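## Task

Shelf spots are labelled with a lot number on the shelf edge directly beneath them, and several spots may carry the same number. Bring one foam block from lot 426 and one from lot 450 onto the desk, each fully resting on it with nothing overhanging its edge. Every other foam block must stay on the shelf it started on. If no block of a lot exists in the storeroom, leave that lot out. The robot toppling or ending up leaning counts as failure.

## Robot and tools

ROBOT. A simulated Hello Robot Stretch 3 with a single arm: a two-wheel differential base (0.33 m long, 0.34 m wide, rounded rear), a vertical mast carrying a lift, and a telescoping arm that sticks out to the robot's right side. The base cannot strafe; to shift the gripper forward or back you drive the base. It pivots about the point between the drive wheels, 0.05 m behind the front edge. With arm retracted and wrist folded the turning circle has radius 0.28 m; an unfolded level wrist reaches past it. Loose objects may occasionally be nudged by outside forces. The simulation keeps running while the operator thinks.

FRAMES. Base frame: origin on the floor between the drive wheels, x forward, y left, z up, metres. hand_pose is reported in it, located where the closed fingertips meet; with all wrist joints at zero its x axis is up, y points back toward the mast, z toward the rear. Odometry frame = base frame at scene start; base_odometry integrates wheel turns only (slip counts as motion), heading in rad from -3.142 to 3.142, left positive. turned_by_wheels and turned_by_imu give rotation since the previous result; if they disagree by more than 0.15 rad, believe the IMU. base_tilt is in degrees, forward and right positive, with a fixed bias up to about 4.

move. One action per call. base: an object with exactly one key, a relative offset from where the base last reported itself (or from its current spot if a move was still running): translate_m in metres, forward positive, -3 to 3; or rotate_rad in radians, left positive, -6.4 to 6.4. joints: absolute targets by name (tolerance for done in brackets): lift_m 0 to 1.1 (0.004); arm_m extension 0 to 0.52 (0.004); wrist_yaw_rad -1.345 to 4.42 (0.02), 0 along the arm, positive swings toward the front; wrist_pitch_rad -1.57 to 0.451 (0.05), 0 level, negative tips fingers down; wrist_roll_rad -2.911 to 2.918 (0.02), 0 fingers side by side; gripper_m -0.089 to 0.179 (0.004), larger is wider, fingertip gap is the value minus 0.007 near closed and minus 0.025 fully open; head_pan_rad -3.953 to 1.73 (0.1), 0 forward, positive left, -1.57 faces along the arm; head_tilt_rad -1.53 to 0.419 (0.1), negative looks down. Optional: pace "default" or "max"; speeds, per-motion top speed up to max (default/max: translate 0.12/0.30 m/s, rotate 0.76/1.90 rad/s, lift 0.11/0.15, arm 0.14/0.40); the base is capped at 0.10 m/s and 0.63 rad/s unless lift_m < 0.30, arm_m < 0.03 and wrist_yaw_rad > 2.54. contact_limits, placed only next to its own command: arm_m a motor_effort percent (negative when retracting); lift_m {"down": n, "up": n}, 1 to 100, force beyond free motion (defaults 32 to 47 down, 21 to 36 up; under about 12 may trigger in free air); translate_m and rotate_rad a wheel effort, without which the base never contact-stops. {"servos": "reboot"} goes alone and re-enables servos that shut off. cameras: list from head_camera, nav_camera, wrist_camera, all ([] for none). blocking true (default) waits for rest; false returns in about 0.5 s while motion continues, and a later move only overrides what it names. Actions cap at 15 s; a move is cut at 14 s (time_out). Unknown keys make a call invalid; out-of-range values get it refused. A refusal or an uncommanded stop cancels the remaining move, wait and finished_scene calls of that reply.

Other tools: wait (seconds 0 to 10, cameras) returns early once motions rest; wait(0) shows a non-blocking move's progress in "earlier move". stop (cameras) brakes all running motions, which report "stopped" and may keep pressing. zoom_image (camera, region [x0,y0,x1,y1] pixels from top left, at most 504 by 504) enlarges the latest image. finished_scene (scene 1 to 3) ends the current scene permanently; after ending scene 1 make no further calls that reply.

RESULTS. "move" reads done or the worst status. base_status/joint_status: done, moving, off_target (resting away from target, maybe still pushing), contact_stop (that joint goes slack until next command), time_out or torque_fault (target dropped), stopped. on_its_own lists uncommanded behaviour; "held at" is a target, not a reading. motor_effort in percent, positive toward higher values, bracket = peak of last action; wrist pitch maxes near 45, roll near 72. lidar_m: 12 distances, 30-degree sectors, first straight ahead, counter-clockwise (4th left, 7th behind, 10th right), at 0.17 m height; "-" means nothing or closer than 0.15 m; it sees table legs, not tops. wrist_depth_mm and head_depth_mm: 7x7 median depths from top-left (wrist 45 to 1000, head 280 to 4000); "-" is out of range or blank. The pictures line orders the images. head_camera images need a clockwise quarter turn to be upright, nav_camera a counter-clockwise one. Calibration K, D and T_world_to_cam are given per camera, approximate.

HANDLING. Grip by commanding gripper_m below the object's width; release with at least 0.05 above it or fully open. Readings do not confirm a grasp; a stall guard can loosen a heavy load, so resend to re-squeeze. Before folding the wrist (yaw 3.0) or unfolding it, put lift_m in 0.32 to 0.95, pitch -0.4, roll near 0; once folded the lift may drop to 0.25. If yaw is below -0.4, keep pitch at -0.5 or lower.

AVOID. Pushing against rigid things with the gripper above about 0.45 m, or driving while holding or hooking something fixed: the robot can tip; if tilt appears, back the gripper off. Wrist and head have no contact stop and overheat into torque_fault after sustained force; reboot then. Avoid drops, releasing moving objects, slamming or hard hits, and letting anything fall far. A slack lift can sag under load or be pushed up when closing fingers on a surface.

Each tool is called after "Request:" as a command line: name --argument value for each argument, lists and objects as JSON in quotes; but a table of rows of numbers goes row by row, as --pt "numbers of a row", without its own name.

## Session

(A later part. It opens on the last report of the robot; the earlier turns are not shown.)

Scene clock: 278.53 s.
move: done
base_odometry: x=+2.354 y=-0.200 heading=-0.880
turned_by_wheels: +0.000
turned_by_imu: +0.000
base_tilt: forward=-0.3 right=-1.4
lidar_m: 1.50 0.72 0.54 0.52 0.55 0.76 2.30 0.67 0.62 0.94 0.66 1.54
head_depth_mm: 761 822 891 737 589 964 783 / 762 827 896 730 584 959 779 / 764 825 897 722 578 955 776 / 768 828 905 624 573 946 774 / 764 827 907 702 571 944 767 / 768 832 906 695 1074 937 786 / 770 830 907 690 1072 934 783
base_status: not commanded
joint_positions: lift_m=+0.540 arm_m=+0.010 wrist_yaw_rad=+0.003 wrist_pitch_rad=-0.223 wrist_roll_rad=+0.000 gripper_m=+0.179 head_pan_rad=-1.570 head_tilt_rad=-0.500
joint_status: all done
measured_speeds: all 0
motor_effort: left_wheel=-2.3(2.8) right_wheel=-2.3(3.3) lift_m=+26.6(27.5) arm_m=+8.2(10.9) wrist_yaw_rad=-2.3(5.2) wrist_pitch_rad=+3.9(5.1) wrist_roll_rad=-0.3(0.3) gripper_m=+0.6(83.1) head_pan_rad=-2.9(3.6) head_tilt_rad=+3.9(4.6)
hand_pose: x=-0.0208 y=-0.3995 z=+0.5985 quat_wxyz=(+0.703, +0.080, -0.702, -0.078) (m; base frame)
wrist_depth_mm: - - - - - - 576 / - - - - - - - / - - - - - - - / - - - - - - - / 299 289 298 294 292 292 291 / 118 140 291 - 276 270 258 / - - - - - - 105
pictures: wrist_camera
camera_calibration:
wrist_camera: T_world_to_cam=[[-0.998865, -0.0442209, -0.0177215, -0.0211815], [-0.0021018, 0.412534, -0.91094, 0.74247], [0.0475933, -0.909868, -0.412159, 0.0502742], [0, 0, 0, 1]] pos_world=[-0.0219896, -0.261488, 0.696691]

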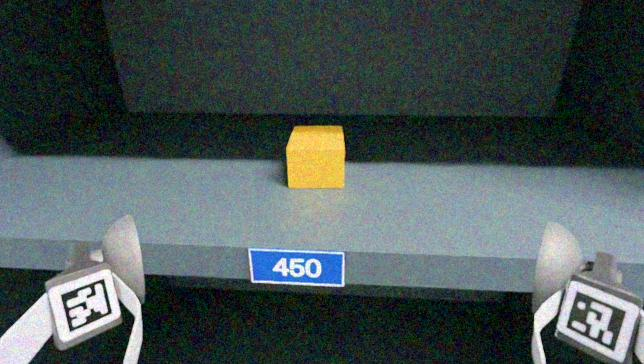

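Request:
move --base '{"translate_m":0.025}' --joints '{"lift_m":0.502,"arm_m":0.13}' --cameras '["wrist_camera"]'

Scene clock: 286.83 s.
move: done
base_odometry: x=+2.370 y=-0.219 heading=-0.880
turned_by_wheels: +0.000
turned_by_imu: +0.000
base_tilt: forward=-0.3 right=-1.2
lidar_m: 1.47 0.72 0.53 0.52 0.54 0.76 2.30 0.69 0.64 0.94 0.64 1.52
head_depth_mm: 760 823 897 739 588 967 782 / 763 822 897 730 583 959 780 / 763 827 897 721 579 953 775 / 767 832 899 619 573 946 773 / 770 829 902 706 570 941 769 / 769 829 907 698 1076 935 787 / 770 834 907 691 1062 931 780
base_status: done
joint_positions: lift_m=+0.502 arm_m=+0.130 wrist_yaw_rad=+0.003 wrist_pitch_rad=-0.222 wrist_roll_rad=+0.000 gripper_m=+0.179 head_pan_rad=-1.570 head_tilt_rad=-0.500
joint_status: all done
measured_speeds: all 0
motor_effort: left_wheel=+6.8(9.2) right_wheel=+3.4(9.7) lift_m=+24.8(29.3) arm_m=+12.8(14.1) wrist_yaw_rad=-2.8(3.7) wrist_pitch_rad=+3.6(3.9) wrist_roll_rad=+0.0(0.3) gripper_m=+0.6(1.4) head_pan_rad=-3.5(3.7) head_tilt_rad=+4.1(4.6)
hand_pose: x=-0.0208 y=-0.5196 z=+0.5607 quat_wxyz=(+0.703, +0.080, -0.702, -0.078) (m; base frame)
wrist_depth_mm: - - - - - - - / - - - - - - 504 / - - - - - - - / 303 302 302 - 298 297 295 / 227 227 226 226 224 224 223 / 123 168 181 180 179 179 178 / 163 159 156 155 155 150 107
pictures: wrist_camera
camera_calibration:
wrist_camera: T_world_to_cam=[[-0.998879, -0.0438874, -0.017736, -0.0270184], [-0.00190024, 0.411562, -0.91138, 0.75733], [0.0472975, -0.910325, -0.411184, -0.0752622], [0, 0, 0, 1]] pos_world=[-0.0219893, -0.381387, 0.65879]

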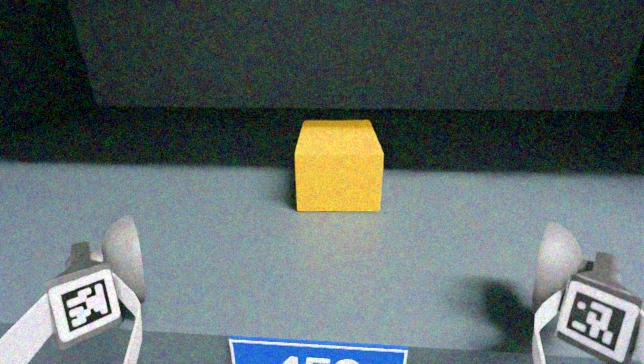

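Request:
move --joints '{"arm_m":0.25,"lift_m":0.497}' --contact_limits '{"arm_m":32}' --cameras '["wrist_camera"]'

Request:
move --joints '{"gripper_m":0.03}' --cameras '[]'

Request:
move --joints '{"lift_m":0.54}' --cameras '["wrist_camera"]'

Request:
move --joints '{"arm_m":0.0}' --speeds '{"arm_m":0.25}' --cameras '[]'

Request:
move --joints '{"wrist_yaw_rad":1.6}' --cameras '["wrist_camera"]'

Scene clock: 306.07 s.
move: done
base_odometry: x=+2.370 y=-0.219 heading=-0.880
turned_by_wheels: +0.000
turned_by_imu: +0.000
base_tilt: forward=-0.3 right=-1.3
lidar_m: 1.47 0.72 0.54 0.52 0.54 0.76 2.29 0.68 0.64 0.94 0.64 1.52
head_depth_mm: 761 822 896 737 590 962 784 / 761 824 893 729 585 959 779 / 762 827 899 722 579 954 776 / 763 826 902 616 574 949 657 / 766 828 903 706 569 942 769 / 769 829 904 699 1075 934 786 / 770 834 903 692 1066 933 781
base_status: not commanded
joint_positions: lift_m=+0.497 arm_m=+0.250 wrist_yaw_rad=+0.003 wrist_pitch_rad=-0.222 wrist_roll_rad=+0.000 gripper_m=+0.179 head_pan_rad=-1.570 head_tilt_rad=-0.500
joint_status: all done
measured_speeds: all 0
motor_effort: left_wheel=+7.0(7.4) right_wheel=+4.5(4.6) lift_m=+25.4(29.5) arm_m=+12.6(14.0) wrist_yaw_rad=-3.5(4.5) wrist_pitch_rad=+3.7(3.7) wrist_roll_rad=+0.3(0.3) gripper_m=+0.5(1.2) head_pan_rad=-2.8(3.5) head_tilt_rad=+2.4(3.9)
contact_limits: arm_m 32 (drawing in: default 31, maximum 55; extending or still: default 39, maximum 69)
hand_pose: x=-0.0208 y=-0.6396 z=+0.5557 quat_wxyz=(+0.703, +0.080, -0.702, -0.078) (m; base frame)
wrist_depth_mm: - - - 401 396 389 381 / - - - - - - 396 / - - - - - - - / 290 271 289 167 284 282 283 / 218 206 217 133 195 214 213 / 123 144 173 127 131 172 171 / 136 140 140 136 139 143 107
pictures: wrist_camera
camera_calibration:
wrist_camera: T_world_to_cam=[[-0.998879, -0.0438856, -0.0177291, -0.0323755], [-0.00190393, 0.411525, -0.911397, 0.802244], [0.0472931, -0.910341, -0.411147, -0.186548], [0, 0, 0, 1]] pos_world=[-0.0219893, -0.501387, 0.65389]

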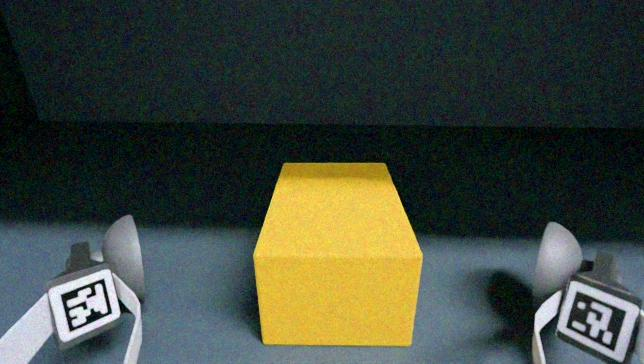

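Scene clock: 308.10 s.
move: done
base_odometry: x=+2.370 y=-0.219 heading=-0.880
turned_by_wheels: +0.000
turned_by_imu: +0.000
base_tilt: forward=-0.3 right=-1.2
lidar_m: 1.47 0.72 0.54 0.52 0.54 0.76 2.29 0.69 0.64 0.94 0.64 1.52
head_depth_mm: 762 823 894 739 589 970 783 / 759 824 897 728 584 957 781 / 763 823 899 720 578 952 776 / 765 829 897 617 574 946 657 / 767 831 902 702 572 943 770 / 768 832 908 699 1074 938 787 / 768 835 906 688 1069 934 782
base_status: not commanded
joint_positions: lift_m=+0.497 arm_m=+0.250 wrist_yaw_rad=+0.003 wrist_pitch_rad=-0.222 wrist_roll_rad=+0.000 gripper_m=+0.031 head_pan_rad=-1.570 head_tilt_rad=-0.500
joint_status: all done
measured_speeds: all 0
motor_effort: left_wheel=+6.8(7.1) right_wheel=+3.8(5.1) lift_m=+26.4(27.3) arm_m=+11.5(13.1) wrist_yaw_rad=-3.6(4.3) wrist_pitch_rad=+3.7(3.8) wrist_roll_rad=+0.0(0.3) gripper_m=-13.4(83.5) head_pan_rad=-2.3(3.2) head_tilt_rad=+2.5(3.7)
contact_limits: arm_m 32 (drawing in: default 31, maximum 55; extending or still: default 39, maximum 69)
hand_pose: x=-0.0209 y=-0.6396 z=+0.5557 quat_wxyz=(+0.703, +0.080, -0.702, -0.078) (m; base frame)
wrist_depth_mm: - - - 395 392 388 382 / - - - - - - 398 / - - - - - - - / 287 270 289 167 284 284 283 / 217 218 162 133 144 214 214 / 174 174 127 127 126 172 171 / 145 102 140 137 137 138 143
pictures: none
No camera images: "cameras" was empty.

Scene clock: 309.30 s.
move: done
base_odometry: x=+2.370 y=-0.219 heading=-0.880
turned_by_wheels: +0.000
turned_by_imu: +0.000
base_tilt: forward=-0.3 right=-1.2
lidar_m: 1.48 0.72 0.53 0.52 0.54 0.76 2.29 0.68 0.64 0.94 0.64 1.52
head_depth_mm: 761 821 893 738 588 970 784 / 763 824 894 733 584 958 779 / 763 827 896 720 579 952 554 / 765 829 902 617 572 867 639 / 767 829 905 703 569 945 770 / 769 831 904 699 1075 935 784 / 771 834 904 689 1072 933 783
base_status: not commanded
joint_positions: lift_m=+0.540 arm_m=+0.250 wrist_yaw_rad=+0.003 wrist_pitch_rad=-0.222 wrist_roll_rad=+0.000 gripper_m=+0.031 head_pan_rad=-1.570 head_tilt_rad=-0.500
joint_status: all done
measured_speeds: all 0
motor_effort: left_wheel=+7.1(7.1) right_wheel=+3.5(4.8) lift_m=+28.3(32.1) arm_m=+11.3(12.0) wrist_yaw_rad=-2.4(4.3) wrist_pitch_rad=+3.6(3.8) wrist_roll_rad=+0.0(0.3) gripper_m=-13.2(13.4) head_pan_rad=-2.5(3.2) head_tilt_rad=+2.7(3.2)
contact_limits: arm_m 32 (drawing in: default 31, maximum 55; extending or still: default 39, maximum 69)
hand_pose: x=-0.0209 y=-0.6396 z=+0.5987 quat_wxyz=(+0.703, +0.080, -0.702, -0.078) (m; base frame)
wrist_depth_mm: - - - 395 393 388 380 / - - - - - - 395 / - - - - - - - / - - - 167 - - - / 296 296 156 133 144 291 288 / 238 246 128 128 126 234 232 / 198 185 190 183 184 183 195
pictures: wrist_camera
camera_calibration:
wrist_camera: T_world_to_cam=[[-0.998884, -0.0437943, -0.0176888, -0.0315954], [-0.00190309, 0.411525, -0.911397, 0.841434], [0.0471934, -0.910346, -0.411149, -0.168872], [0, 0, 0, 1]] pos_world=[-0.0219892, -0.501387, 0.69689]

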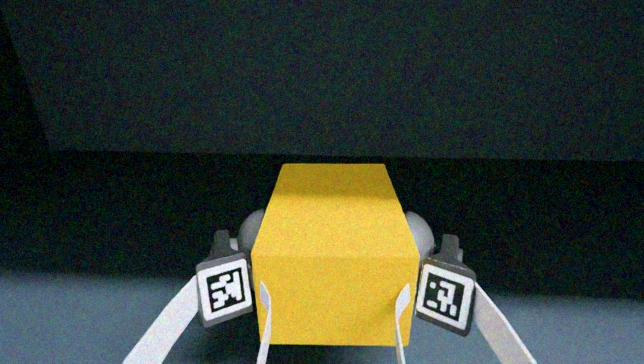

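Scene clock: 312.27 s.
move: done
base_odometry: x=+2.370 y=-0.219 heading=-0.880
turned_by_wheels: +0.000
turned_by_imu: +0.000
base_tilt: forward=-0.3 right=-1.2
lidar_m: 1.47 0.72 0.54 0.52 0.54 0.76 2.30 0.69 0.64 0.94 0.64 1.52
head_depth_mm: 761 819 895 739 589 969 784 / 763 825 900 731 585 962 778 / 764 825 901 724 579 951 779 / 765 826 902 618 573 947 770 / 769 829 903 706 570 945 770 / 769 831 906 697 1080 940 786 / 769 831 905 692 1065 937 785
base_status: not commanded
joint_positions: lift_m=+0.540 arm_m=+0.001 wrist_yaw_rad=+0.003 wrist_pitch_rad=-0.222 wrist_roll_rad=+0.000 gripper_m=+0.031 head_pan_rad=-1.570 head_tilt_rad=-0.500
joint_status: all done
measured_speeds: all 0
motor_effort: left_wheel=+6.8(7.2) right_wheel=+3.9(4.6) lift_m=+25.4(27.9) arm_m=-12.1(13.8) wrist_yaw_rad=-2.4(4.0) wrist_pitch_rad=+3.6(3.8) wrist_roll_rad=+0.1(0.3) gripper_m=-13.0(13.6) head_pan_rad=-2.5(3.0) head_tilt_rad=+2.0(2.8)
hand_pose: x=-0.0209 y=-0.3902 z=+0.5987 quat_wxyz=(+0.703, +0.080, -0.702, -0.078) (m; base frame)
wrist_depth_mm: - - - - - - 599 / - - - - - - 621 / - - - - - - - / - - - 167 - - - / 307 301 156 134 144 293 291 / - - 128 128 126 278 276 / - 95 - 136 133 120 -
pictures: none
No camera images: "cameras" was empty.

Scene clock: 314.07 s.
move: done
base_odometry: x=+2.370 y=-0.219 heading=-0.880
turned_by_wheels: +0.000
turned_by_imu: +0.000
base_tilt: forward=-0.2 right=-1.2
lidar_m: 1.47 0.72 0.53 0.52 0.54 0.76 2.30 0.68 0.64 0.94 0.64 1.52
head_depth_mm: 761 825 894 737 588 965 787 / 762 825 899 731 584 960 782 / 762 823 900 723 577 954 779 / 763 825 901 616 573 950 774 / 766 829 901 707 570 944 770 / 765 831 906 696 1077 938 786 / 769 832 906 690 1069 932 782
base_status: not commanded
joint_positions: lift_m=+0.540 arm_m=+0.001 wrist_yaw_rad=+1.597 wrist_pitch_rad=-0.222 wrist_roll_rad=+0.000 gripper_m=+0.031 head_pan_rad=-1.570 head_tilt_rad=-0.500
joint_status: all done
measured_speeds: all 0
motor_effort: left_wheel=+6.4(7.3) right_wheel=+4.7(4.7) lift_m=+28.3(28.6) arm_m=-12.4(13.0) wrist_yaw_rad=+2.0(5.1) wrist_pitch_rad=+3.6(3.8) wrist_roll_rad=-0.1(0.3) gripper_m=-13.2(13.5) head_pan_rad=-2.1(2.8) head_tilt_rad=+2.0(2.6)
hand_pose: x=+0.2232 y=-0.1392 z=+0.5987 quat_wxyz=(+0.547, +0.558, -0.434, +0.449) (m; base frame)
wrist_depth_mm: - - - - - - - / - - - - - - - / - - - - - - - / - - - 167 - - - / - - 156 133 144 - - / - 960 127 127 125 - - / 748 102 817 785 776 807 832
pictures: wrist_camera
camera_calibration:
wrist_camera: T_world_to_cam=[[0.0673034, -0.997576, -0.0176817, -0.136671], [-0.411374, -0.0116, -0.911393, 0.668382], [0.908978, 0.0686136, -0.411158, 0.219011], [0, 0, 0, 1]] pos_world=[0.0850776, -0.143613, 0.69679]

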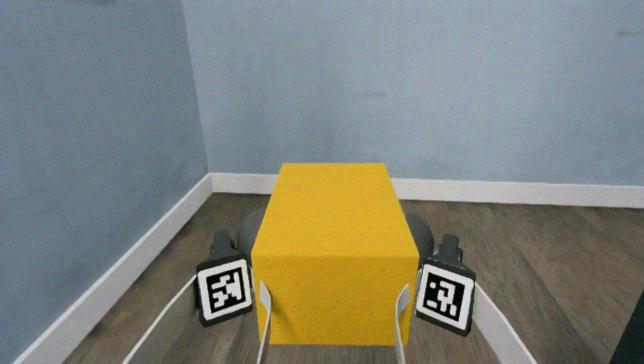

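Request:
move --base '{"translate_m":0.88}' --joints '{"lift_m":0.8}' --cameras '[]'

Request:
move --base '{"rotate_rad":-1.6}' --cameras '["wrist_camera"]'

Request:
move --base '{"translate_m":1.3}' --contact_limits '{"translate_m":50}' --cameras '["wrist_camera"]'

Request:
move --base '{"rotate_rad":1.98}' --cameras '[]'

Request:
move --base '{"translate_m":-0.7}' --contact_limits '{"translate_m":50}' --cameras '["head_camera"]'

Scene clock: 344.70 s.
move: done
base_odometry: x=+2.931 y=-0.897 heading=-0.880
turned_by_wheels: +0.000
turned_by_imu: +0.000
base_tilt: forward=-0.2 right=-1.3
lidar_m: 0.60 0.63 0.51 0.50 0.52 0.72 2.18 1.33 0.66 2.12 0.83 0.62
head_depth_mm: 2698 2912 3073 3034 2026 1162 1131 / 2716 2900 3128 2909 2114 1623 1326 / 2701 2922 3188 3005 2093 1599 1311 / 2727 2899 3213 2977 2091 1604 1304 / 2710 2951 3230 2906 2075 1593 1294 / 2256 2350 2401 2489 2036 1579 1291 / 1572 1612 1640 1690 1738 1563 1284
base_status: done
joint_positions: lift_m=+0.800 arm_m=+0.001 wrist_yaw_rad=+1.597 wrist_pitch_rad=-0.222 wrist_roll_rad=+0.000 gripper_m=+0.031 head_pan_rad=-1.570 head_tilt_rad=-0.500
joint_status: all done
measured_speeds: all 0
motor_effort: left_wheel=+2.9(12.9) right_wheel=+7.0(10.4) lift_m=+29.2(32.7) arm_m=-11.6(12.8) wrist_yaw_rad=+1.1(3.7) wrist_pitch_rad=+3.7(3.8) wrist_roll_rad=+0.1(0.3) gripper_m=-13.4(13.9) head_pan_rad=-1.6(2.6) head_tilt_rad=-0.2(1.7)
hand_pose: x=+0.2232 y=-0.1392 z=+0.8587 quat_wxyz=(+0.547, +0.558, -0.434, +0.449) (m; base frame)
wrist_depth_mm: - - - - - - - / - - - - - - - / - - - - - - - / - - - 167 - - - / - - 153 133 133 - - / - - 128 128 125 - - / - 94 - 136 133 107 -
pictures: none
No camera images: "cameras" was empty.

Scene clock: 348.33 s.
move: done
base_odometry: x=+2.931 y=-0.897 heading=-2.480
turned_by_wheels: -1.600
turned_by_imu: -1.575
base_tilt: forward=-0.2 right=-1.1
lidar_m: 2.21 0.84 0.62 0.60 0.63 0.51 0.50 0.52 0.71 2.04 1.35 0.66
head_depth_mm: 1497 1464 1419 1392 1363 1328 1258 / 2293 2171 2111 2036 1903 1617 1319 / 3411 3614 3920 2856 2093 1624 1307 / 3440 3702 - 2951 2073 1612 1299 / 3371 3679 - 2866 2047 1597 1298 / 2540 2660 2221 2392 2031 1579 1300 / 1835 1986 2107 1610 1578 1529 1281
base_status: done
joint_positions: lift_m=+0.800 arm_m=+0.001 wrist_yaw_rad=+1.597 wrist_pitch_rad=-0.222 wrist_roll_rad=+0.000 gripper_m=+0.031 head_pan_rad=-1.570 head_tilt_rad=-0.500
joint_status: not commanded
measured_speeds: all 0
motor_effort: left_wheel=+8.5(12.0) right_wheel=-9.5(13.7) lift_m=+25.5(30.2) arm_m=-11.7(13.0) wrist_yaw_rad=+2.4(3.5) wrist_pitch_rad=+3.7(3.8) wrist_roll_rad=+0.1(0.3) gripper_m=-13.1(13.7) head_pan_rad=-1.3(2.1) head_tilt_rad=-1.4(2.1)
hand_pose: x=+0.2232 y=-0.1391 z=+0.8587 quat_wxyz=(+0.547, +0.558, -0.434, +0.449) (m; base frame)
wrist_depth_mm: - - - - - - 376 / - - - - - - 385 / - - - - - - - / - - - 167 - - - / - - 155 133 140 - - / - - 128 128 126 - - / - - - - - 117 -
pictures: wrist_camera
camera_calibration:
wrist_camera: T_world_to_cam=[[0.0677077, -0.997547, -0.0177514, -0.132036], [-0.411363, -0.0117025, -0.911396, 0.905423], [0.908953, 0.0690108, -0.411147, 0.326001], [0, 0, 0, 1]] pos_world=[0.0850774, -0.143614, 0.95689]

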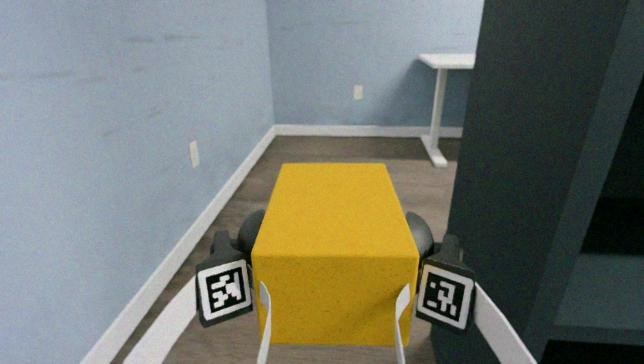

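Scene clock: 362.47 s.
move: done
base_odometry: x=+1.905 y=-1.696 heading=-2.480
turned_by_wheels: +0.000
turned_by_imu: +0.000
base_tilt: forward=-0.3 right=-1.2
lidar_m: 1.96 0.82 0.60 0.58 0.61 0.84 1.78 0.61 0.54 1.34 1.99 1.70
head_depth_mm: 986 960 937 918 895 870 859 / 1510 1450 1389 1342 1304 1258 1219 / 3139 2888 2733 2484 2011 1601 1303 / 3421 3641 - 2978 2075 1596 1304 / 3338 3679 - 2922 2056 1591 1295 / 3378 3600 - 2859 2032 1571 1293 / 3428 3761 3816 2878 2025 1582 1291
base_status: done
joint_positions: lift_m=+0.800 arm_m=+0.001 wrist_yaw_rad=+1.597 wrist_pitch_rad=-0.222 wrist_roll_rad=+0.000 gripper_m=+0.031 head_pan_rad=-1.570 head_tilt_rad=-0.500
joint_status: not commanded
measured_speeds: all 0
motor_effort: left_wheel=+5.8(12.8) right_wheel=+4.1(10.9) lift_m=+25.2(26.1) arm_m=-7.1(13.0) wrist_yaw_rad=+2.2(3.9) wrist_pitch_rad=+3.6(3.8) wrist_roll_rad=+0.0(0.3) gripper_m=-13.0(13.8) head_pan_rad=-0.6(1.9) head_tilt_rad=-3.2(4.4)
contact_limits: translate_m 50 (maximum 100)
hand_pose: x=+0.2232 y=-0.1391 z=+0.8587 quat_wxyz=(+0.547, +0.558, -0.434, +0.449) (m; base frame)
wrist_depth_mm: - - - - - - - / - - - - - - - / - - - - - - - / - - - 167 - - - / - - 155 133 144 - - / - - 127 128 126 - - / - - - - - - -
pictures: wrist_camera
camera_calibration:
wrist_camera: T_world_to_cam=[[0.0677077, -0.997547, -0.0177514, -0.132036], [-0.411363, -0.0117025, -0.911396, 0.905423], [0.908953, 0.0690108, -0.411147, 0.326001], [0, 0, 0, 1]] pos_world=[0.0850774, -0.143614, 0.95689]

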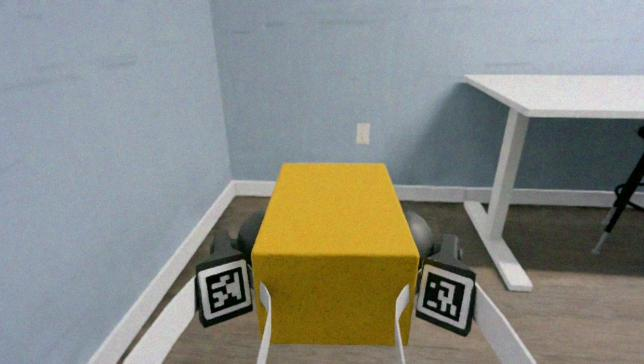

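Scene clock: 366.70 s.
move: done
base_odometry: x=+1.905 y=-1.696 heading=-0.500
turned_by_wheels: +1.980
turned_by_imu: +1.948
base_tilt: forward=-0.3 right=-1.1
lidar_m: 0.59 0.74 1.59 0.70 0.64 0.87 2.51 1.71 1.96 0.94 0.63 0.58
head_depth_mm: 1574 1685 1821 1960 2057 1632 1330 / 1639 1762 1909 2058 2105 1619 1313 / 1586 1773 1928 2134 2080 1611 1314 / 1224 1347 1478 1669 1836 1591 1304 / 989 1067 1156 1267 1397 1484 1307 / 835 890 950 1024 1109 1205 1232 / 719 759 803 854 914 982 1063
base_status: done
joint_positions: lift_m=+0.800 arm_m=+0.001 wrist_yaw_rad=+1.597 wrist_pitch_rad=-0.222 wrist_roll_rad=+0.000 gripper_m=+0.031 head_pan_rad=-1.570 head_tilt_rad=-0.500
joint_status: not commanded
measured_speeds: all 0
motor_effort: left_wheel=-9.2(12.7) right_wheel=+8.4(12.5) lift_m=+25.7(26.8) arm_m=-12.8(12.8) wrist_yaw_rad=+2.3(3.2) wrist_pitch_rad=+3.7(3.8) wrist_roll_rad=-0.1(0.3) gripper_m=-13.3(13.5) head_pan_rad=+0.1(1.0) head_tilt_rad=-4.2(5.8)
hand_pose: x=+0.2232 y=-0.1391 z=+0.8587 quat_wxyz=(+0.547, +0.558, -0.434, +0.449) (m; base frame)
wrist_depth_mm: - - - - - - - / - - - - - - - / - - - - - - - / - - - 167 - - - / - - 153 133 133 - - / - - 128 128 126 - - / - - - 136 133 107 -
pictures: none
No camera images: "cameras" was empty.

Scene clock: 374.83 s.
move: done
base_odometry: x=+1.291 y=-1.360 heading=-0.500
turned_by_wheels: +0.000
turned_by_imu: +0.000
base_tilt: forward=-0.3 right=-1.1
lidar_m: 1.23 1.56 0.59 0.60 0.76 1.62 2.72 1.35 1.25 1.71 1.32 1.22
head_depth_mm: 1357 1461 1559 1669 1844 1627 1320 / 1415 1507 1627 1769 1893 1619 1316 / 1467 1577 1715 1865 1985 1617 1310 / 1532 1642 1793 1953 2063 1589 1300 / 1584 1725 1873 2053 2067 1595 1299 / 1664 1806 1948 2103 2044 1580 1299 / 1533 1599 1712 1811 1898 1563 1287
base_status: done
joint_positions: lift_m=+0.800 arm_m=+0.001 wrist_yaw_rad=+1.597 wrist_pitch_rad=-0.222 wrist_roll_rad=+0.000 gripper_m=+0.031 head_pan_rad=-1.570 head_tilt_rad=-0.500
joint_status: not commanded
measured_speeds: all 0
motor_effort: left_wheel=-5.8(13.1) right_wheel=-4.7(10.8) lift_m=+26.6(27.9) arm_m=-11.1(12.9) wrist_yaw_rad=+1.2(3.3) wrist_pitch_rad=+3.6(3.8) wrist_roll_rad=+0.0(0.4) gripper_m=-12.9(13.7) head_pan_rad=+0.5(0.9) head_tilt_rad=-4.6(5.5)
contact_limits: translate_m 50 (maximum 100)
hand_pose: x=+0.2232 y=-0.1391 z=+0.8587 quat_wxyz=(+0.547, +0.558, -0.434, +0.449) (m; base frame)
wrist_depth_mm: - - - - - - - / - - - - - - - / - - - - - - - / - - - 168 - - - / - - 156 134 144 - - / - - 128 128 126 - - / - - - - - - -
pictures: head_camera (sideways)
camera_calibration:
head_camera: T_world_to_cam=[[-0.046574, 0.432325, -0.900514, 1.18756], [0.997502, -0.0278084, -0.0649406, 0.0780445], [-0.0531173, -0.901289, -0.429949, 0.515473], [0, 0, 0, 1]] pos_world=[0.00484074, -0.0466527, 1.29612]

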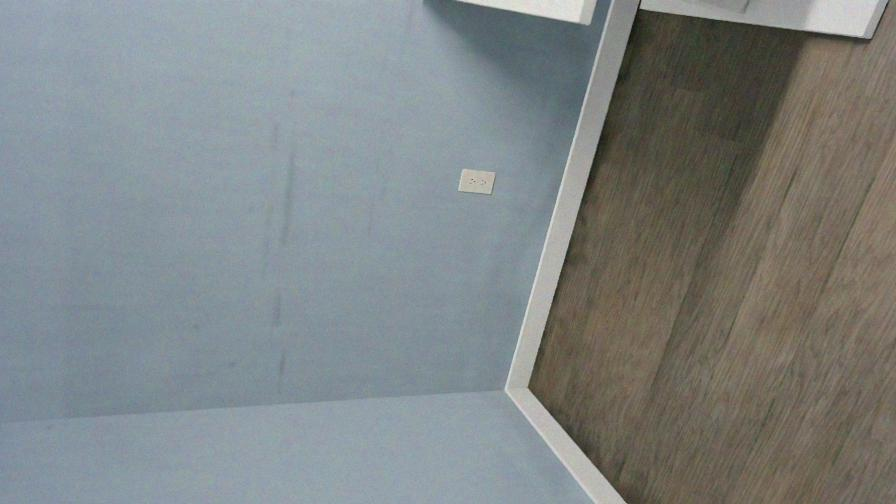

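Request:
move --base '{"translate_m":-0.65}' --contact_limits '{"translate_m":50}' --cameras '[]'

Request:
move --base '{"rotate_rad":-0.38}' --joints '{"wrist_yaw_rad":0.0}' --cameras '["head_camera","wrist_camera"]'

Scene clock: 391.07 s.
move: done
base_odometry: x=+0.721 y=-1.049 heading=-0.500
turned_by_wheels: +0.000
turned_by_imu: -0.001
base_tilt: forward=-0.4 right=-1.2
lidar_m: 1.83 0.92 0.85 0.86 1.08 2.31 2.30 1.11 0.82 1.06 1.84 1.81
head_depth_mm: 1157 1237 1319 1373 958 787 1291 / 1199 1280 1381 1367 944 1466 1319 / 1241 1331 1446 1356 940 1505 1309 / 1292 1398 1511 1331 932 1452 1310 / 1357 1458 1584 1692 967 1591 1271 / 1409 1528 1673 1858 1054 1593 1290 / 1486 1615 1766 1963 2036 1570 1284
base_status: done
joint_positions: lift_m=+0.800 arm_m=+0.001 wrist_yaw_rad=+1.597 wrist_pitch_rad=-0.222 wrist_roll_rad=+0.000 gripper_m=+0.031 head_pan_rad=-1.570 head_tilt_rad=-0.500
joint_status: not commanded
measured_speeds: all 0
motor_effort: left_wheel=-6.5(11.4) right_wheel=-4.7(11.4) lift_m=+28.3(29.6) arm_m=-9.9(11.9) wrist_yaw_rad=+1.7(3.8) wrist_pitch_rad=+3.6(3.8) wrist_roll_rad=+0.2(0.3) gripper_m=-13.1(13.8) head_pan_rad=+0.8(1.5) head_tilt_rad=-4.2(5.3)
contact_limits: translate_m 50 (maximum 100)
hand_pose: x=+0.2232 y=-0.1391 z=+0.8587 quat_wxyz=(+0.547, +0.558, -0.434, +0.449) (m; base frame)
wrist_depth_mm: - - - - - - - / - - - - - - - / - - - - - - - / - - - 167 - - - / - - 155 134 144 - - / - - 127 128 126 - - / - - - - - - -
pictures: none
No camera images: "cameras" was empty.

Scene clock: 392.87 s.
move: done
base_odometry: x=+0.721 y=-1.049 heading=-0.880
turned_by_wheels: -0.380
turned_by_imu: -0.374
base_tilt: forward=-0.3 right=-1.3
lidar_m: 1.81 1.90 0.88 0.85 0.89 1.24 2.46 1.94 0.82 0.96 1.06 1.87
head_depth_mm: 1180 1283 1396 1380 956 1311 1323 / 1188 1284 1396 1359 949 1473 1286 / 1190 1283 1392 1351 942 1503 1218 / 1185 1283 1402 1340 935 518 330 / 1188 1286 1404 1324 928 1494 1273 / 1194 1291 1401 1306 919 1542 1294 / 1194 1292 1416 1294 915 1371 1268
base_status: done
joint_positions: lift_m=+0.800 arm_m=+0.001 wrist_yaw_rad=+0.003 wrist_pitch_rad=-0.222 wrist_roll_rad=+0.000 gripper_m=+0.031 head_pan_rad=-1.570 head_tilt_rad=-0.500
joint_status: all done
measured_speeds: all 0
motor_effort: left_wheel=+7.1(11.6) right_wheel=-10.9(13.7) lift_m=+28.7(29.2) arm_m=-10.7(11.0) wrist_yaw_rad=-3.1(6.0) wrist_pitch_rad=+3.7(3.7) wrist_roll_rad=+0.0(0.3) gripper_m=-13.0(13.8) head_pan_rad=+1.4(1.6) head_tilt_rad=-3.9(5.1)
hand_pose: x=-0.0208 y=-0.3902 z=+0.8587 quat_wxyz=(+0.703, +0.080, -0.702, -0.078) (m; base frame)
wrist_depth_mm: - - - - - - - / - - - - - - - / - - - - - - - / - - - 167 - - - / - - 152 133 133 - - / - - 127 128 126 - - / - - - 138 - - -
pictures: head_camera (sideways), wrist_camera
camera_calibration:
head_camera: T_world_to_cam=[[-0.046574, 0.432325, -0.900514, 1.18756], [0.997502, -0.0278084, -0.0649406, 0.0780445], [-0.0531173, -0.901289, -0.429949, 0.515473], [0, 0, 0, 1]] pos_world=[0.00484074, -0.0466527, 1.29612]
wrist_camera: T_world_to_cam=[[-0.998869, -0.0441125, -0.0177201, -0.0161243], [-0.00200734, 0.411557, -0.911382, 0.975755], [0.0474962, -0.910316, -0.41118, 0.165111], [0, 0, 0, 1]] pos_world=[-0.0219896, -0.251987, 0.95689]

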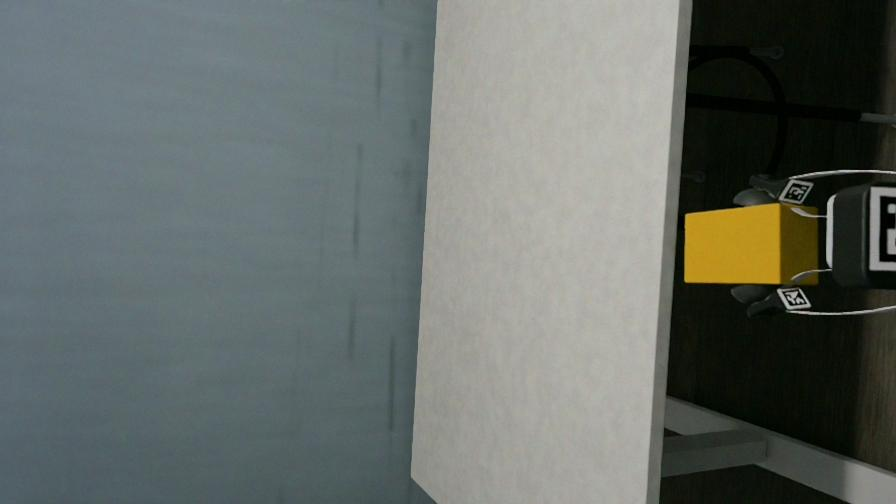

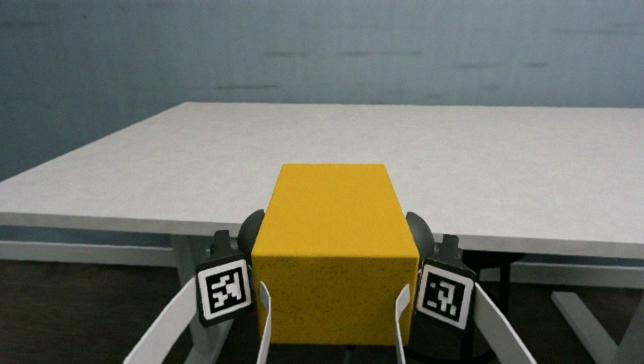

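Request:
move --joints '{"arm_m":0.43,"lift_m":0.77}' --cameras '[]'

Request:
move --joints '{"lift_m":0.682}' --speeds '{"lift_m":0.05}' --contact_limits '{"lift_m":{"down":14}}' --cameras '["wrist_camera"]'

Scene clock: 404.00 s.
move: done
base_odometry: x=+0.721 y=-1.049 heading=-0.880
turned_by_wheels: +0.000
turned_by_imu: +0.000
base_tilt: forward=-0.4 right=-1.1
lidar_m: 1.81 1.89 0.87 0.85 0.89 1.24 2.46 1.94 0.82 0.96 1.06 1.87
head_depth_mm: 1178 1277 1380 1380 954 1267 336 / 1181 1273 1393 1363 912 395 336 / 1184 1280 1404 1349 595 1508 1307 / 1184 1280 1396 1333 630 1456 1312 / 1188 1289 1403 1317 928 1491 1293 / 1194 1292 1404 1299 921 1545 1298 / 1191 1294 1407 1291 910 1371 1274
base_status: not commanded
joint_positions: lift_m=+0.770 arm_m=+0.430 wrist_yaw_rad=+0.003 wrist_pitch_rad=-0.222 wrist_roll_rad=+0.000 gripper_m=+0.031 head_pan_rad=-1.570 head_tilt_rad=-0.500
joint_status: all done
measured_speeds: all 0
motor_effort: left_wheel=+7.5(7.9) right_wheel=-10.9(11.5) lift_m=+29.2(29.6) arm_m=+12.5(14.5) wrist_yaw_rad=-3.1(5.0) wrist_pitch_rad=+3.6(3.8) wrist_roll_rad=+0.1(0.3) gripper_m=-13.6(13.7) head_pan_rad=+1.4(2.1) head_tilt_rad=-4.2(5.2)
hand_pose: x=-0.0208 y=-0.8196 z=+0.8287 quat_wxyz=(+0.703, +0.080, -0.702, -0.078) (m; base frame)
wrist_depth_mm: - - - - - - - / - - - - - - - / - - - - - - - / - - - 167 - - - / - - 153 133 134 - - / - - 128 128 126 - - / - 95 - 136 133 107 -
pictures: none
No camera images: "cameras" was empty.

Scene clock: 406.30 s.
move: done
base_odometry: x=+0.721 y=-1.049 heading=-0.880
turned_by_wheels: +0.000
turned_by_imu: +0.000
base_tilt: forward=-0.4 right=-1.2
lidar_m: 1.81 1.90 0.87 0.85 0.89 1.24 2.47 1.94 0.82 0.96 1.06 1.87
head_depth_mm: 1180 1275 1392 1380 959 1304 1325 / 1183 1274 1394 1358 948 783 408 / 1188 1279 1384 1341 662 635 1275 / 1183 1283 1398 1333 736 1451 1305 / 1194 1283 1403 1323 927 1497 1297 / 1194 1299 1401 1301 919 1534 1293 / 1196 1291 1408 1291 912 1373 1267
base_status: not commanded
joint_positions: lift_m=+0.682 arm_m=+0.430 wrist_yaw_rad=+0.003 wrist_pitch_rad=-0.218 wrist_roll_rad=+0.000 gripper_m=+0.031 head_pan_rad=-1.570 head_tilt_rad=-0.500
joint_status: all done
measured_speeds: all 0
motor_effort: left_wheel=+7.4(8.1) right_wheel=-10.9(11.4) lift_m=+22.9(26.9) arm_m=+8.8(12.6) wrist_yaw_rad=-2.9(4.5) wrist_pitch_rad=+2.8(3.8) wrist_roll_rad=-0.2(0.3) gripper_m=-12.9(13.7) head_pan_rad=+1.4(2.1) head_tilt_rad=-4.5(4.8)
contact_limits: lift_m down 14 (down: maximum 72; up: maximum 65)
hand_pose: x=-0.0208 y=-0.8200 z=+0.7418 quat_wxyz=(+0.703, +0.078, -0.702, -0.076) (m; base frame)
wrist_depth_mm: - - - - - - - / - - - - - - - / - - - - - - - / - - - 167 - - - / - - 149 133 133 - - / - - 127 128 126 - - / - 94 - 136 133 107 -
pictures: wrist_camera
camera_calibration:
wrist_camera: T_world_to_cam=[[-0.998874, -0.0440977, -0.0174877, -0.0373349], [-0.00200056, 0.407467, -0.913218, 1.04405], [0.0473964, -0.912154, -0.407097, -0.278813], [0, 0, 0, 1]] pos_world=[-0.0219894, -0.681382, 0.839285]

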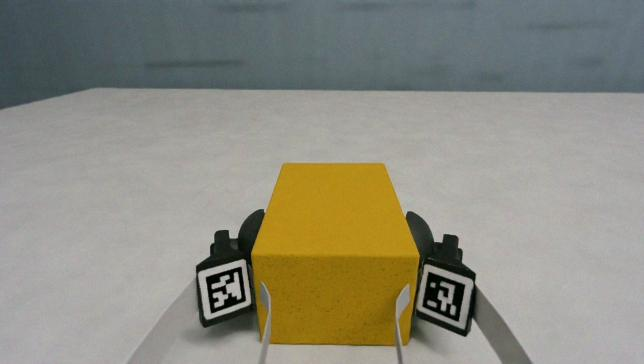

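Just touching. Release and retract.

Request:
move --joints '{"gripper_m":0.17}' --cameras '[]'

Request:
move --joints '{"arm_m":0.02}' --speeds '{"arm_m":0.25}' --cameras '["head_camera","nav_camera"]'

Scene clock: 413.83 s.
move: done
base_odometry: x=+0.721 y=-1.049 heading=-0.880
turned_by_wheels: +0.000
turned_by_imu: +0.000
base_tilt: forward=-0.6 right=-1.2
lidar_m: 1.81 1.90 0.87 0.85 0.89 1.24 2.47 1.94 0.82 0.95 1.06 1.86
head_depth_mm: 1181 1275 1387 1378 957 1318 1325 / 1180 1278 1395 1365 948 786 407 / 1182 1277 1394 1357 663 637 1278 / 1187 1285 1399 1335 738 1451 1308 / 1187 1291 1404 1310 906 1507 1297 / 1195 1289 1407 1304 920 1534 1294 / 1200 1295 1413 1290 913 1372 1266
base_status: not commanded
joint_positions: lift_m=+0.682 arm_m=+0.430 wrist_yaw_rad=+0.003 wrist_pitch_rad=-0.218 wrist_roll_rad=+0.000 gripper_m=+0.170 head_pan_rad=-1.570 head_tilt_rad=-0.500
joint_status: all done
measured_speeds: all 0
motor_effort: left_wheel=+6.8(7.6) right_wheel=-10.8(11.6) lift_m=+24.2(24.9) arm_m=+1.5(4.3) wrist_yaw_rad=-2.1(4.3) wrist_pitch_rad=+2.7(3.0) wrist_roll_rad=-0.1(0.4) gripper_m=+0.7(83.2) head_pan_rad=+1.9(2.3) head_tilt_rad=-3.9(4.8)
contact_limits: lift_m down 14 (down: maximum 72; up: maximum 65)
hand_pose: x=-0.0208 y=-0.8200 z=+0.7418 quat_wxyz=(+0.703, +0.078, -0.702, -0.076) (m; base frame)
wrist_depth_mm: - - - - - - - / - - - - - - - / - - - - - - - / - - - 166 - - - / - 143 - 133 132 - - / - 124 - 128 127 - - / - - - 136 - - 106
pictures: none
No camera images: "cameras" was empty.

Scene clock: 417.53 s.
move: done
base_odometry: x=+0.721 y=-1.049 heading=-0.880
turned_by_wheels: +0.000
turned_by_imu: +0.000
base_tilt: forward=-0.2 right=-1.3
lidar_m: 1.81 1.89 0.88 0.85 0.89 1.24 2.45 1.94 0.82 0.96 1.06 1.86
head_depth_mm: 1182 1278 1391 1387 954 1309 1320 / 1189 1282 1399 1356 949 1472 1259 / 1190 1277 1387 1347 939 1514 1273 / 1189 1286 1398 1330 905 1461 1303 / 1188 1291 1404 1317 927 1506 1300 / 1193 1299 1405 1308 920 1535 1297 / 1196 1291 1410 1296 913 1365 1270
base_status: not commanded
joint_positions: lift_m=+0.682 arm_m=+0.020 wrist_yaw_rad=+0.003 wrist_pitch_rad=-0.218 wrist_roll_rad=+0.000 gripper_m=+0.170 head_pan_rad=-1.570 head_tilt_rad=-0.500
joint_status: all done
measured_speeds: all 0
motor_effort: left_wheel=+7.3(7.6) right_wheel=-10.0(11.3) lift_m=+25.2(25.9) arm_m=-12.1(14.8) wrist_yaw_rad=-2.8(4.1) wrist_pitch_rad=+2.8(2.9) wrist_roll_rad=-0.1(0.3) gripper_m=+1.1(1.1) head_pan_rad=+2.3(2.6) head_tilt_rad=-4.0(4.7)
contact_limits: lift_m down 14 (down: maximum 72; up: maximum 65)
hand_pose: x=-0.0208 y=-0.4099 z=+0.7418 quat_wxyz=(+0.703, +0.078, -0.702, -0.076) (m; base frame)
wrist_depth_mm: - - - - - - - / - - - - - - - / - - - - - - - / - - - - - - - / - 868 - - - 638 - / 123 141 - - - 134 - / 116 999 - - - 973 106
pictures: head_camera (sideways), nav_camera (sideways)
camera_calibration:
head_camera: T_world_to_cam=[[-0.046574, 0.432325, -0.900514, 1.18756], [0.997502, -0.0278084, -0.0649406, 0.0780445], [-0.0531173, -0.901289, -0.429949, 0.515473], [0, 0, 0, 1]] pos_world=[0.00484074, -0.0466527, 1.29612]
nav_camera: T_world_to_cam=[[0.0173074, -0.456101, 0.88976, -1.11487], [-0.999792, -0.0175033, 0.0104754, 0.0426782], [0.0107959, -0.889756, -0.456309, 0.547069], [0, 0, 0, 1]] pos_world=[0.0560588, -0.0209895, 1.24116]

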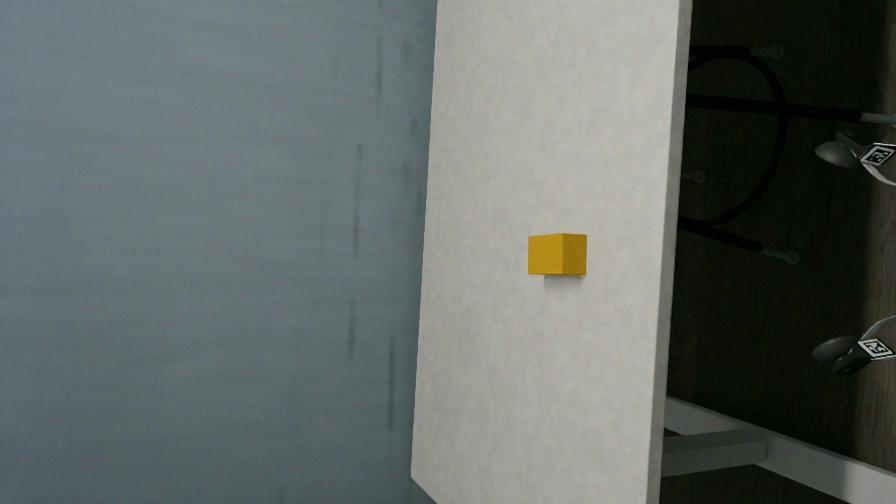

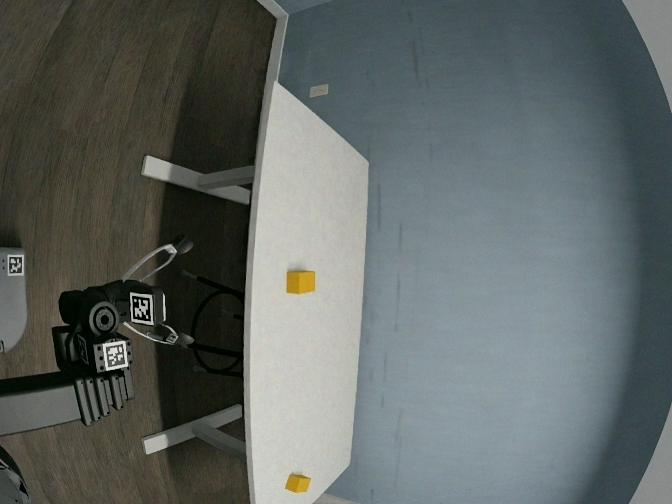

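Request:
finished_scene --scene 3

The scene is finished: the task was done.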